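# Tap the eccentric bearing onto its shaft with the mallet

## Task

One gripper starts out holding the mallet, and the eccentric bearing sits loosely on the shaft that passes through the lower disc. Use the mallet to tap the bearing fully down onto its seat. At the end the bearing must still be on the shaft and every condition that held at the start must still hold.

## Robot and tools

ROBOT. Two arms, left_arm and right_arm, each ending in a two-finger gripper. Base poses in the scene frame: left_arm (+0.056, +0.660, 0) m with quat_wxyz (+1.000, 0, 0, -0.008); right_arm (+0.066, -0.672, 0) m with quat_wxyz (+1.000, 0, 0, -0.013). Scene frame: origin at table-top height midway between the nominal bases, +z up, +x out over the table, left_arm on the +y side. Arm names do not correspond to left or right in pictures. Every hand position, quaternion, velocity and target of an arm is expressed in that arm's own base frame; cam_high and the table use the scene frame. Fingers point along the gripper's +z and close along its x axis. end_effector_position is the point midway between the pads; fingertips extend 17.5 mm past it. A housing juts about 10 cm from the last joint's axis toward the gripper's -y and rotates with it.

THE ROW. Both motion tools use rows of 20 numbers, always covering both arms: left_arm x, y, z (metres), qw, qx, qy, qz (w first), left gripper position, force_limit, speed; then the same ten for right_arm. The pose part is an absolute target for the gripper, not an offset. The three gripper numbers each lie in [-1, 1]. position: +1 open (50 mm gap), about -0.65 pads meet, -1 means close until stopped by an object. force_limit per pad: -1 about 20 N, 0 about 102 N, +1 about 185 N (final grip may be ~15 N higher). speed of the gap: -1 20 mm/s, 0 85 mm/s, +1 150 mm/s. Both start at +1. To keep the mallet held, resend exactly the same three gripper numbers every time; any changed position resets object_status and a 0 is a real command. For an idle arm resend its last reported pose unchanged.

execute_actions(actions, cameras). actions is a list of up to 15 actions; each action is a table of up to 15 rows, one row per 1/30 s step; a short table repeats its final row to fill 15 steps. Each target must lie within 0.6 m of the gripper's start position along each gripper axis, or the action is refused for both arms; a malformed action or a failing first action rejects the whole call. cameras: list of names, ["all"], or []; default shows images only when actions is empty.

move(target, speed, blend, stop_force, zero, blocking, cameras). target: one row or a list of up to 15 rows; each gripper follows a straight line from its Hand target. speed: m/s, 0.002 to 3.2, default 0.25 (rotation up to twice that in rad/s), one value or one per target. blend: metres of corner rounding per target; 0 stops at each. stop_force: N, 4 to 120, shared by both arms; ends an arm's path when its wrist sensor feels that much push against the travel direction. Use it slowly for contacts like the tap; do not rely on it while the gripper rotates, nor when leaving a surface. zero (default true) re-zeroes moving arms before the move. blocking=false returns after about 0.5 s while the move continues (not allowed with stop_force). Moves do not avoid obstacles or the other arm, lag and overshoot more when fast, last at most 10 s, and a route near an arm's own base may flip its shoulder posture, so go around it.

wait(seconds 0 to 10). stop() brakes a running move. zoom_image(camera: cam_high, cam_left_wrist or cam_right_wrist; region [x0, y0, x1, y1] pixels, at most 504 by 504) magnifies the latest image. zero_wrist_force(arm) tares that arm's wrist sensor. finished_scene(scene: the current scene's number) ends the scene irreversibly.

RESULTS. Each arm's end_effector_position, end_effector_quat_wxyz and velocities in its base frame; "within noise" means joints are still. Hand target is where the arm is actually being sent; Tool commands shows current gripper commands. object_status: 0 moving, 1 stopped while opening, 2 stopped while closing (held), 3 reached position or pads met. Opening in mm is about (250 - position_measured) x 0.202. Wrist force and torque are in the gripper's own axes, plus a line with the peak since last shown. Joint torques include gravity. The move line reports done, off_target, moving, held or fault, and limits=paced (pose clipped) or limits=held (steps withheld). Images: cam_high (fixed), cam_left_wrist, cam_right_wrist, each 896x504.

LIMITS AND CAUTIONS. Commanded orientation is clipped to 32 degrees from the measured one per step, so large turns need several actions. Joint speed caps: 1.71 rad/s for shoulder pan and lift, 2.57 for the others. An external force of about 150 N (plus or minus 25) or contact torque at a joint limit (shoulder 293, elbow 133, wrist 1 32.1, wrist 2 36.9, wrist 3 36 N m; held weight counts) halts the arm for 10 s. Arms are stiff: targets even slightly below a hard surface can fault, so strike the bearing with modest speed and a stop_force rather than driving far past it. Motors heating to 85 C lock the arm; a MOTOR HOT line warns at 70 C. Avoid arm-to-arm contact, dropping or loosening the mallet, knocking the bearing off the shaft, and letting anything leave the table.

Each tool is called by a JSON object that holds its "op" and its "data".

## Session

{"op": "execute_actions", "data": {"actions": []}}

{"op": "zoom_image", "data": {"camera": "cam_high", "region": [380, 150, 560, 330]}}

Scene clock: 0.00 s.
left_arm: end_effector_position=(+0.6290, +0.0000, +0.1905) position_measured=3 object_status=3 end_effector_quat_wxyz=(+0.000, +0.707, +0.707, +0.000) | right_arm: end_effector_position=(+0.4501, +0.5291, +0.3302) position_measured=147 object_status=3 end_effector_quat_wxyz=(+0.205, -0.535, +0.472, +0.670)
Joint positions: left_arm=[-0.281 -1.556 2.144 -2.158 -1.571 -0.28] | right_arm=[3.851 -2.128 -2.025 0.897 2.983 -1.258]
Joint velocities: within noise
Joint torques (N m): no reading
Wrist force (N): no reading
Wrist torque (N m): no reading
Wrist force, peak (N): no reading
Hand target: left_arm +0.6290, +0.0000, +0.1905; +0.000, +0.707, +0.707, +0.000 | right_arm +0.4501, +0.5291, +0.3302; +0.205, -0.535, +0.472, +0.670
Tool commands: left_gripper/position=+1.0 left_gripper/force_limit=+1.0 left_gripper/speed=+1.0 right_gripper/position=-0.090196 right_gripper/force_limit=+1.0 right_gripper/speed=+1.0
camera_calibration:
cam_right_wrist: T_world_to_cam=[[-0.348823, -0.222852, -0.910307, 0.583637], [-0.565973, -0.724103, 0.394144, 0.529297], [-0.746992, 0.652696, 0.126456, 0.0809045], [0, 0, 0, 1]] pos_world=[0.563589, 0.460525, 0.312439]

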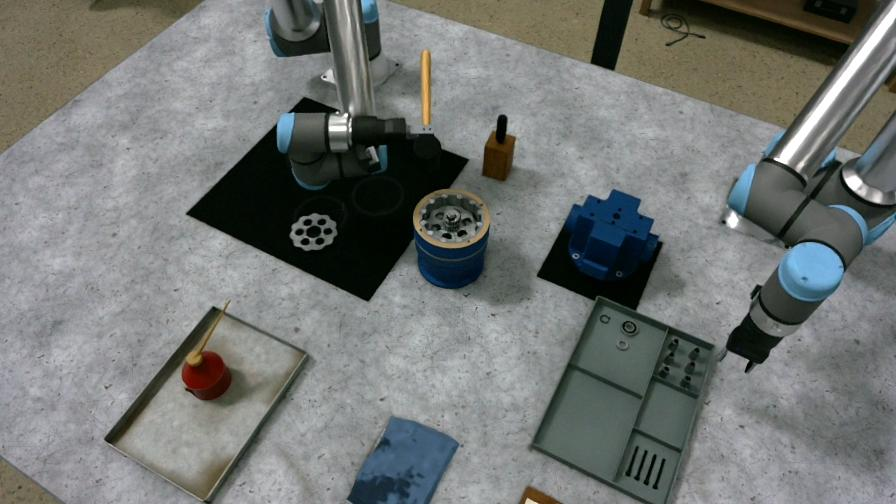

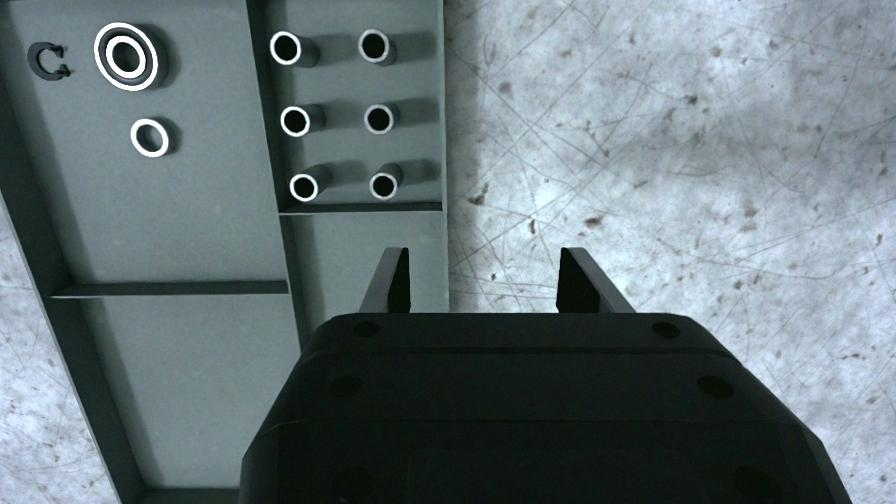

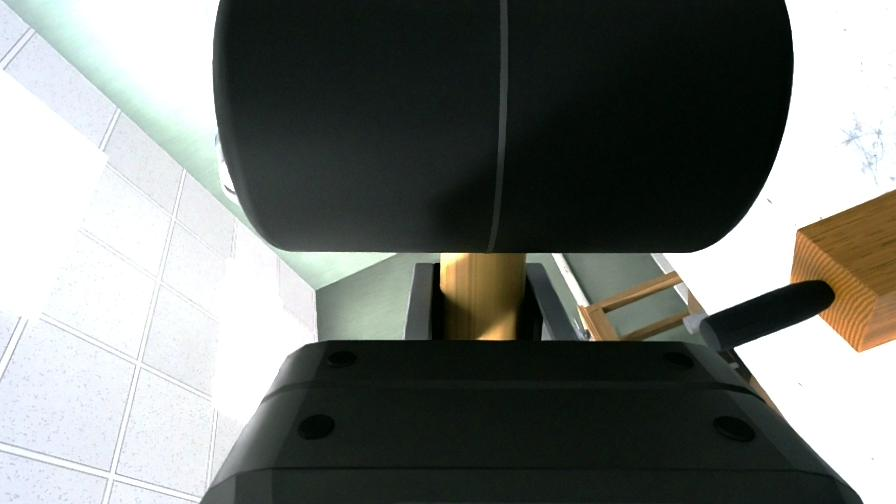

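Scaled by 2.800 from the camera's 896x504 image, which has a finer 1280x720 frame.

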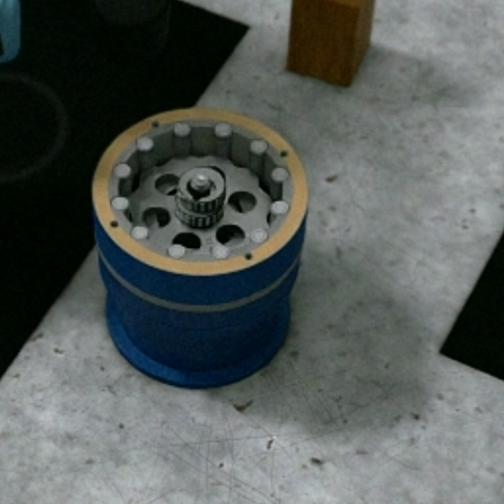

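{"op": "zoom_image", "data": {"camera": "cam_high", "region": [425, 190, 479, 244]}}

{"op": "move", "data": {"target": [0.520, -0.466, 0.3429, 0.0723, -0.1179, 0.8441, -0.5173, 1, 1, 1, 0.4501, 0.5291, 0.365, 0.205, -0.535, 0.472, 0.670, -1, 1, 1], "speed": 0.5, "cameras": ["all"]}}

{"op": "zoom_image", "data": {"camera": "cam_left_wrist", "region": [360, 130, 580, 320]}}

Scaled by 9.333 from the camera's 896x504 image, which has a finer 1280x720 frame.

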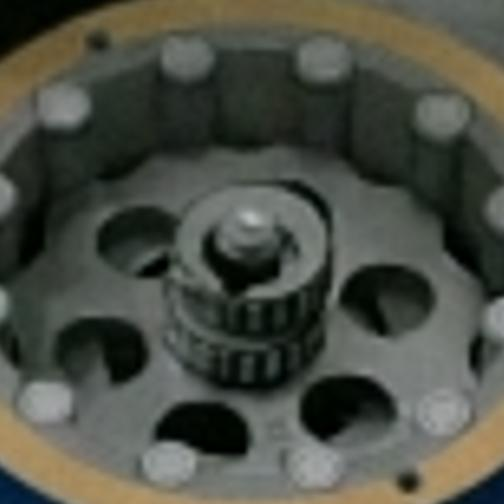

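Scene clock: 12.03 s.
left_arm: end_effector_position=(+0.5200, -0.4659, +0.3427) position_measured=3 object_status=3 end_effector_quat_wxyz=(+0.072, -0.118, +0.845, -0.517) end_effector_velocity=(+0.000, -0.001, +0.001) end_effector_angular_velocity=(-0.001, -0.001, +0.004) | right_arm: end_effector_position=(+0.4501, +0.5291, +0.3651) position_measured=147 object_status=2 end_effector_quat_wxyz=(+0.205, -0.535, +0.472, +0.670)
Joint positions: left_arm=[-0.811 -1.526 2.362 -3.455 -1.997 -2.908] | right_arm=[3.851 -2.075 -2.019 0.839 2.982 -1.258]
Joint velocities: left_arm=[-0.002 0 0 -0.003 0.005 -0.003] | right_arm=[within noise]
Joint torques (N m): left_arm=[-13.33 -52.35 -44.86 -7.61 2.09 -1.53] | right_arm=[12.07 64.44 34.21 2.26 -1.64 -0.44]
Wrist force (N): left_arm=[-0.4 -1.1 -0.9] | right_arm=[-0.1 0.7 -0.3]
Wrist torque (N m): left_arm=[-0.25 0.43 0.55] | right_arm=[0.12 0.01 -0.02]
Wrist force, peak (N): left_arm=[4.6 -3.3 0.5] | right_arm=[-0.1 0.7 -0.4]
Hand target: left_arm +0.5200, -0.4660, +0.3429; +0.072, -0.118, +0.844, -0.517 | right_arm +0.4501, +0.5291, +0.3650; +0.205, -0.535, +0.472, +0.670
Off the commanded pose: left_arm 0.000 m, 0 deg | right_arm 0.000 m, 0 deg.
move: done
camera_calibration:
cam_left_wrist: T_world_to_cam=[[-0.959384, -0.282078, -0.00382445, 0.380604], [-0.207861, 0.716, -0.666436, 0.686944], [0.190725, -0.638574, -0.745552, -0.00908438], [0, 0, 0, 1]] pos_world=[0.509668, -0.390293, 0.452487]
cam_right_wrist: T_world_to_cam=[[-0.348934, -0.222736, -0.910293, 0.615319], [-0.566447, -0.723697, 0.394209, 0.515637], [-0.746581, 0.653186, 0.126354, 0.0760821], [0, 0, 0, 1]] pos_world=[0.563588, 0.460523, 0.347239]

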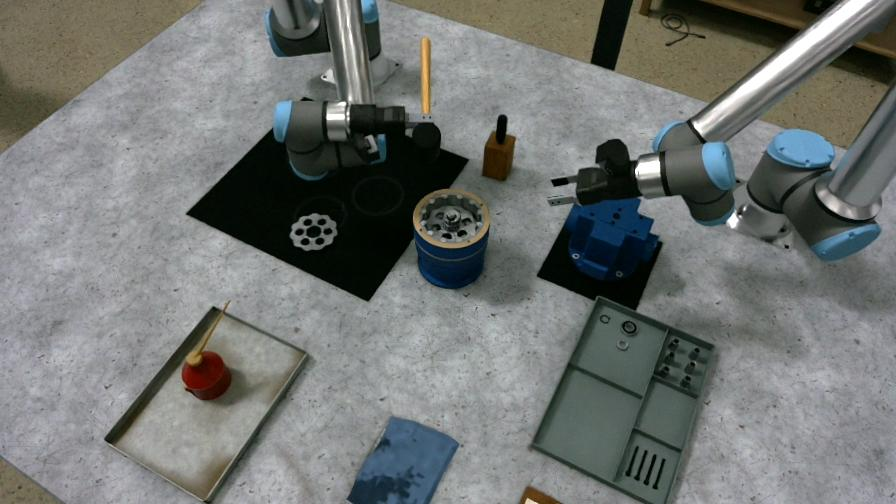

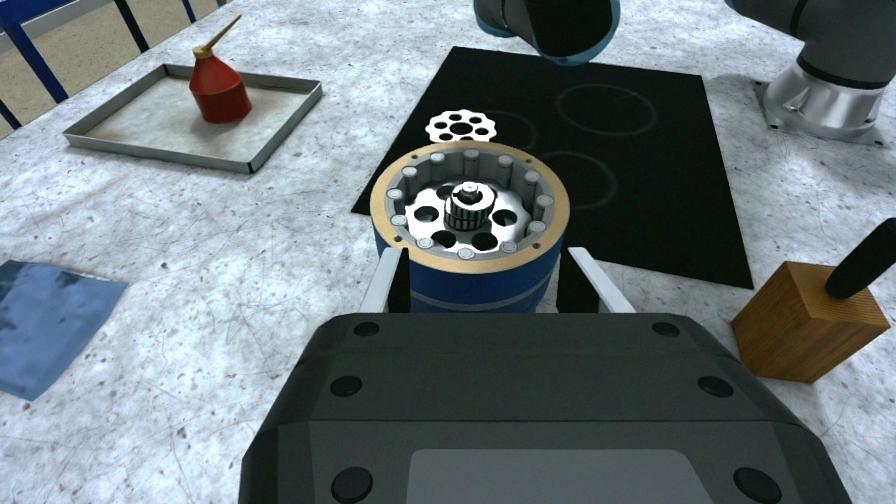

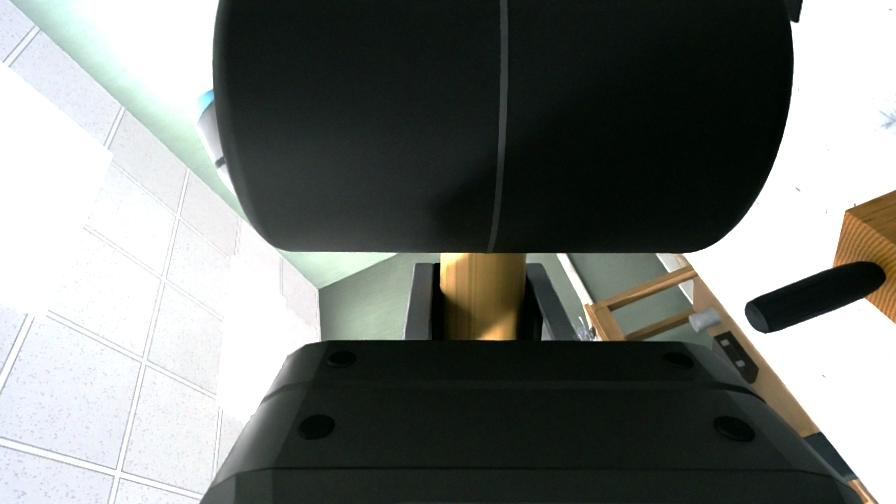

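Scaled by 2.291 from the camera's 896x504 image, which has a finer 1280x720 frame.

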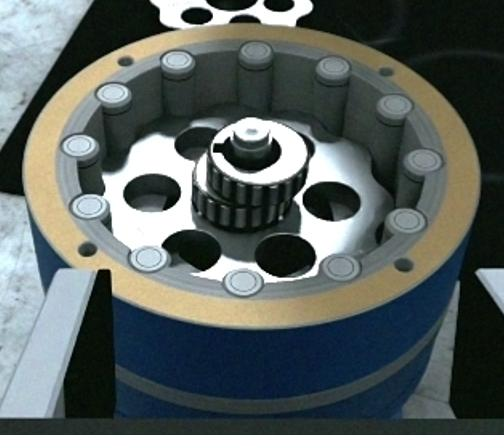

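{"op": "zoom_image", "data": {"camera": "cam_left_wrist", "region": [435, 170, 505, 240]}}

Scaled by 7.200 from the camera's 896x504 image, which has a finer 1280x720 frame.

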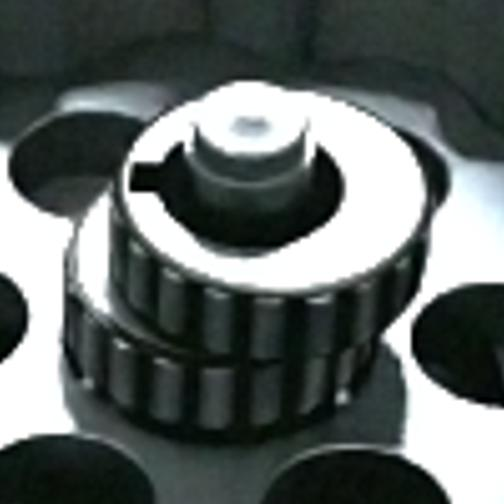

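{"op": "move", "data": {"target": [0.520, -0.466, 0.3429, 0.0723, -0.1179, 0.8441, -0.5173, 1, 1, 1, 0.4591, 0.6254, 0.275, 0.3721, -0.4845, 0.5150, 0.6013, -1, 1, 1], "speed": 0.25, "cameras": ["cam_left_wrist", "cam_high"]}}

{"op": "zoom_image", "data": {"camera": "cam_left_wrist", "region": [420, 100, 580, 260]}}

{"op": "zoom_image", "data": {"camera": "cam_high", "region": [390, 130, 510, 250]}}

Scene clock: 47.60 s.
left_arm: end_effector_position=(+0.5200, -0.4660, +0.3429) position_measured=3 object_status=3 end_effector_quat_wxyz=(+0.072, -0.118, +0.844, -0.517) | right_arm: end_effector_position=(+0.4591, +0.6253, +0.2750) position_measured=147 object_status=2 end_effector_quat_wxyz=(+0.372, -0.485, +0.515, +0.601) end_effector_velocity=(+0.002, +0.000, +0.000) end_effector_angular_velocity=(+0.000, -0.001, -0.006)
Joint positions: left_arm=[-0.811 -1.526 2.362 -3.455 -1.997 -2.908] | right_arm=[4.015 -2.2 -2.088 1.146 2.469 -1.309]
Joint velocities: left_arm=[within noise] | right_arm=[0 0 0 0 -0.007 -0.001]
Joint torques (N m): left_arm=[-12.23 -50.85 -43.42 -8.55 2.09 1.31] | right_arm=[13.34 64.68 33.18 5.46 -1.94 -1.27]
Wrist force (N): left_arm=[-0.5 -1.2 -1.0] | right_arm=[-0.5 0.7 -0.6]
Wrist torque (N m): left_arm=[-0.27 0.43 0.55] | right_arm=[0.00 0.17 0.00]
Wrist force, peak (N): left_arm=[-0.6 -1.6 -1.1] | right_arm=[-2.0 1.3 -2.3]
Hand target: left_arm +0.5200, -0.4660, +0.3429; +0.072, -0.118, +0.844, -0.517 | right_arm +0.4591, +0.6254, +0.2750; +0.372, -0.485, +0.515, +0.601
Off the commanded pose: left_arm 0.000 m, 0 deg | right_arm 0.000 m, 0 deg.
move: done
camera_calibration:
cam_left_wrist: T_world_to_cam=[[-0.959373, -0.282111, -0.00410595, 0.380617], [-0.207642, 0.71583, -0.666688, 0.686925], [0.191019, -0.63875, -0.745326, -0.00931057], [0, 0, 0, 1]] pos_world=[0.509566, -0.390292, 0.452588]
Images, in order (width x height): cam_high 896x504, cam_left_wrist 896x504.

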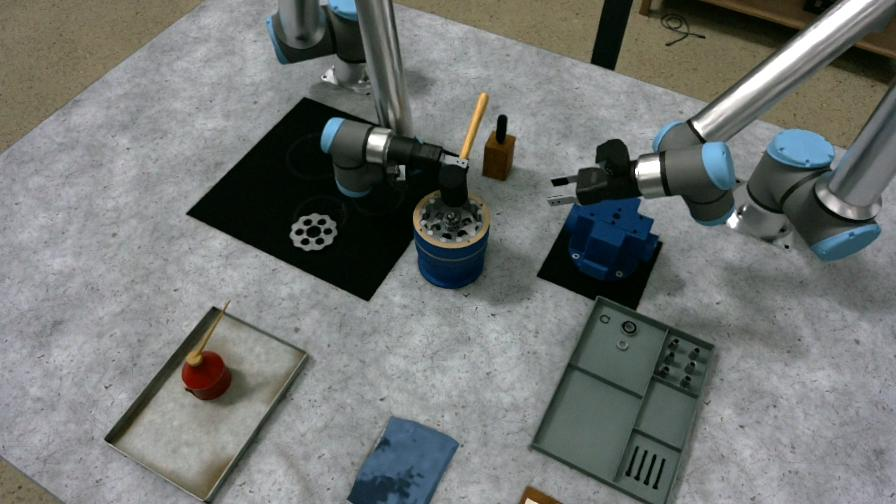

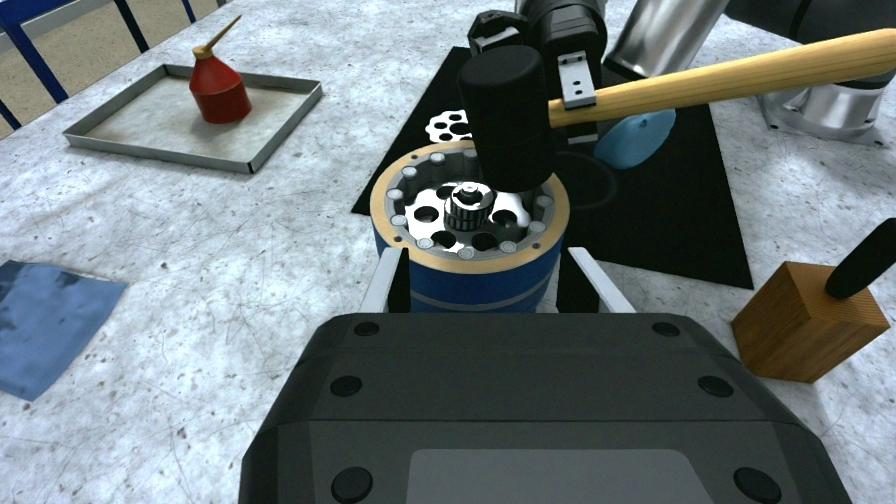

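Scaled by 3.150 from the camera's 896x504 image, which has a finer 1280x720 frame.

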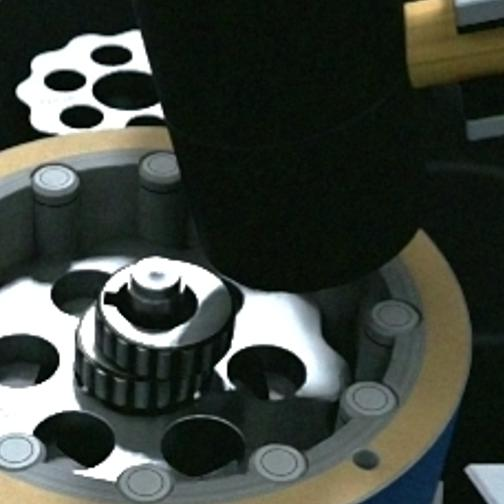

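Scaled by 4.200 from the camera's 896x504 image, which has a finer 1280x720 frame.

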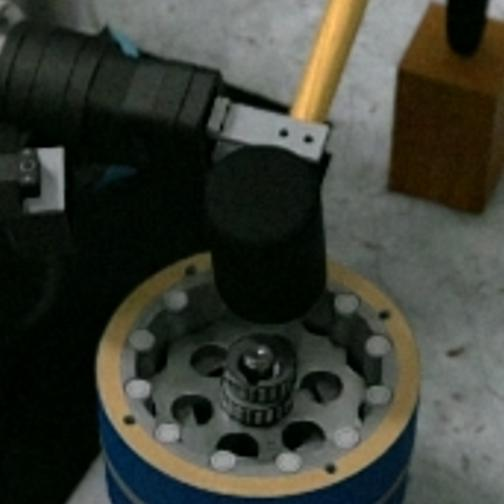

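{"op": "execute_actions", "data": {"actions": [[[0.520,-0.466,0.3429,0.0723,-0.1179,0.8441,-0.5173,1,1,1,0.4591,0.6254,0.2725,0.3721,-0.4845,0.5150,0.6013,-1,1,1],[0.520,-0.466,0.3429,0.0723,-0.1179,0.8441,-0.5173,1,1,1,0.4591,0.6254,0.2675,0.3721,-0.4845,0.5150,0.6013,-1,1,1],[0.520,-0.466,0.3429,0.0723,-0.1179,0.8441,-0.5173,1,1,1,0.4591,0.6254,0.2625,0.3721,-0.4845,0.5150,0.6013,-1,1,1],[0.520,-0.466,0.3429,0.0723,-0.1179,0.8441,-0.5173,1,1,1,0.4591,0.6254,0.2575,0.3721,-0.4845,0.5150,0.6013,-1,1,1],[0.520,-0.466,0.3429,0.0723,-0.1179,0.8441,-0.5173,1,1,1,0.4591,0.6254,0.2525,0.3721,-0.4845,0.5150,0.6013,-1,1,1],[0.520,-0.466,0.3429,0.0723,-0.1179,0.8441,-0.5173,1,1,1,0.4591,0.6254,0.2475,0.3721,-0.4845,0.5150,0.6013,-1,1,1],[0.520,-0.466,0.3429,0.0723,-0.1179,0.8441,-0.5173,1,1,1,0.4591,0.6254,0.2435,0.3721,-0.4845,0.5150,0.6013,-1,1,1],[0.520,-0.466,0.3429,0.0723,-0.1179,0.8441,-0.5173,1,1,1,0.4591,0.6254,0.2415,0.3721,-0.4845,0.5150,0.6013,-1,1,1],[0.520,-0.466,0.3429,0.0723,-0.1179,0.8441,-0.5173,1,1,1,0.4591,0.6254,0.2455,0.3721,-0.4845,0.5150,0.6013,-1,1,1],[0.520,-0.466,0.3429,0.0723,-0.1179,0.8441,-0.5173,1,1,1,0.4591,0.6254,0.2515,0.3721,-0.4845,0.5150,0.6013,-1,1,1],[0.520,-0.466,0.3429,0.0723,-0.1179,0.8441,-0.5173,1,1,1,0.4591,0.6254,0.2585,0.3721,-0.4845,0.5150,0.6013,-1,1,1],[0.520,-0.466,0.3429,0.0723,-0.1179,0.8441,-0.5173,1,1,1,0.4591,0.6254,0.2655,0.3721,-0.4845,0.5150,0.6013,-1,1,1],[0.520,-0.466,0.3429,0.0723,-0.1179,0.8441,-0.5173,1,1,1,0.4591,0.6254,0.2715,0.3721,-0.4845,0.5150,0.6013,-1,1,1],[0.520,-0.466,0.3429,0.0723,-0.1179,0.8441,-0.5173,1,1,1,0.4591,0.6254,0.2745,0.3721,-0.4845,0.5150,0.6013,-1,1,1],[0.520,-0.466,0.3429,0.0723,-0.1179,0.8441,-0.5173,1,1,1,0.4591,0.6254,0.275,0.3721,-0.4845,0.5150,0.6013,-1,1,1]]], "cameras": ["cam_left_wrist", "cam_high"]}}

{"op": "zoom_image", "data": {"camera": "cam_left_wrist", "region": [435, 170, 505, 240]}}

Scene clock: 67.63 s.
left_arm: end_effector_position=(+0.5200, -0.4660, +0.3429) position_measured=3 object_status=3 end_effector_quat_wxyz=(+0.072, -0.118, +0.844, -0.517) | right_arm: end_effector_position=(+0.4590, +0.6253, +0.2749) position_measured=147 object_status=2 end_effector_quat_wxyz=(+0.372, -0.484, +0.515, +0.601)
Joint positions: left_arm=[-0.811 -1.526 2.362 -3.455 -1.997 -2.908] | right_arm=[4.015 -2.2 -2.088 1.147 2.469 -1.309]
Joint torques (N m): left_arm=[-12.22 -52.74 -41.92 -8.68 1.65 -1.03] | right_arm=[-3.43 83.82 27.91 -0.48 -2.07 0.97]
Wrist force (N): left_arm=[-0.4 -0.9 -0.9] | right_arm=[-0.6 1.0 -0.5]
Wrist torque (N m): left_arm=[-0.23 0.42 0.55] | right_arm=[0.04 0.18 -0.24]
Wrist force, peak (N): left_arm=[-0.6 -1.4 -1.1] | right_arm=[-12.7 4.8 0.3]
Hand target: left_arm +0.5200, -0.4660, +0.3429; +0.072, -0.118, +0.844, -0.517 | right_arm +0.4591, +0.6254, +0.2750; +0.372, -0.484, +0.515, +0.601
Off the commanded pose: left_arm 0.000 m, 0 deg | right_arm 0.000 m, 0 deg.
camera_calibration:
cam_left_wrist: T_world_to_cam=[[-0.959373, -0.282111, -0.00410595, 0.380617], [-0.207642, 0.71583, -0.666688, 0.686925], [0.191019, -0.63875, -0.745326, -0.00931057], [0, 0, 0, 1]] pos_world=[0.509566, -0.390292, 0.452588]
Images, in order (width x height): cam_high 896x504, cam_left_wrist 896x504.

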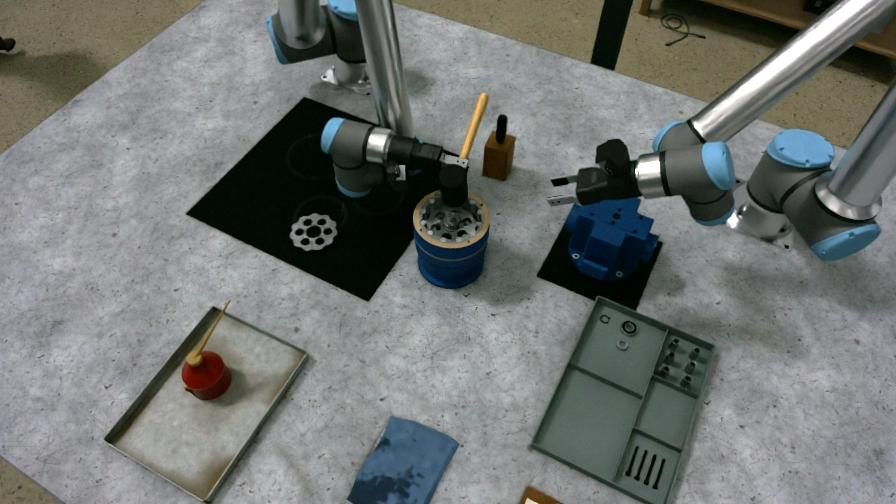

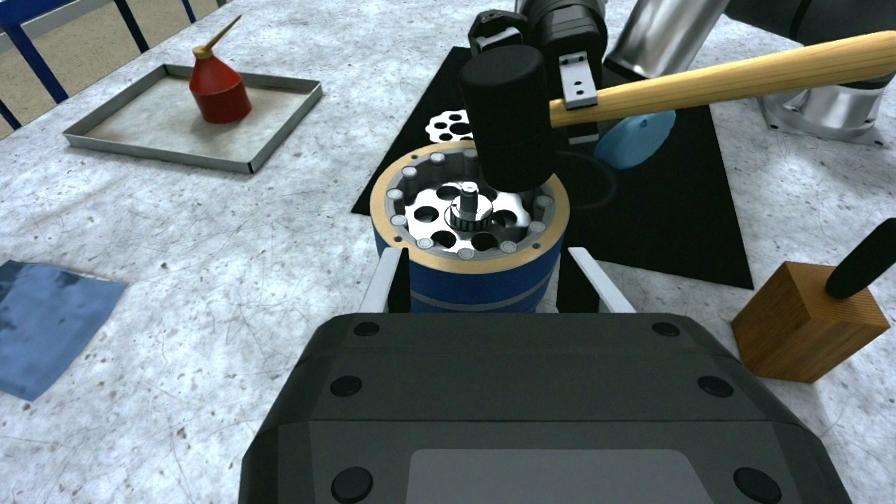

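Scaled by 7.200 from the camera's 896x504 image, which has a finer 1280x720 frame.

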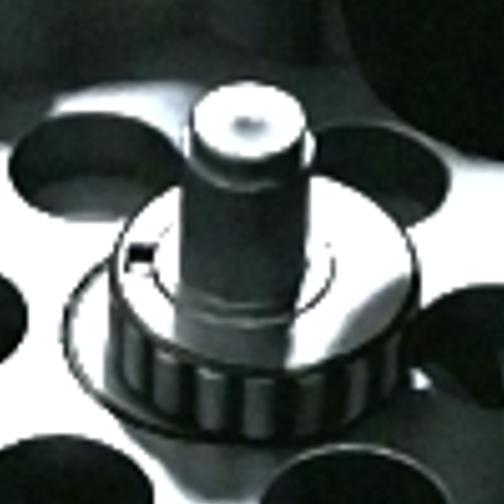

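{"op": "zoom_image", "data": {"camera": "cam_left_wrist", "region": [440, 185, 500, 245]}}

{"op": "zoom_image", "data": {"camera": "cam_high", "region": [425, 190, 479, 244]}}

Scaled by 8.400 from the camera's 896x504 image, which has a finer 1280x720 frame.

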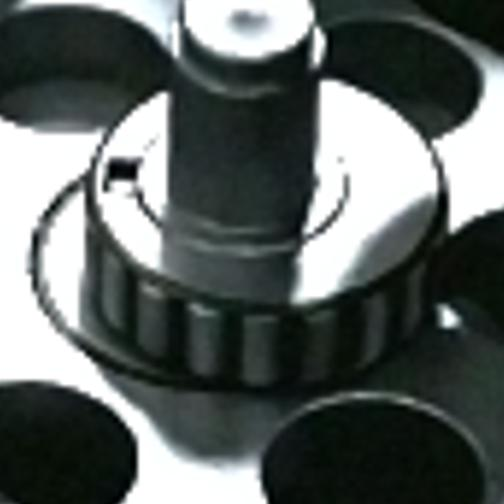

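Scaled by 9.333 from the camera's 896x504 image, which has a finer 1280x720 frame.

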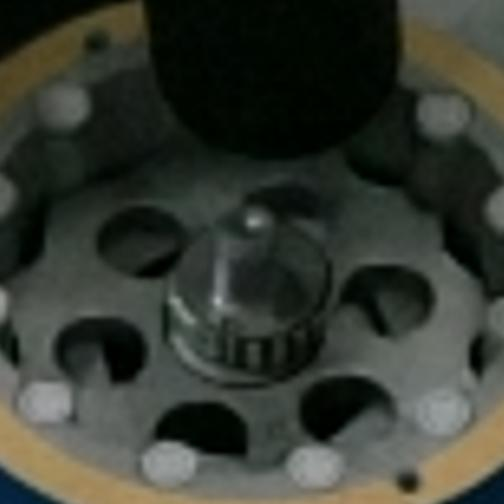

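{"op": "finished_scene", "data": {"scene": 2}}

The scene is finished: the task was done.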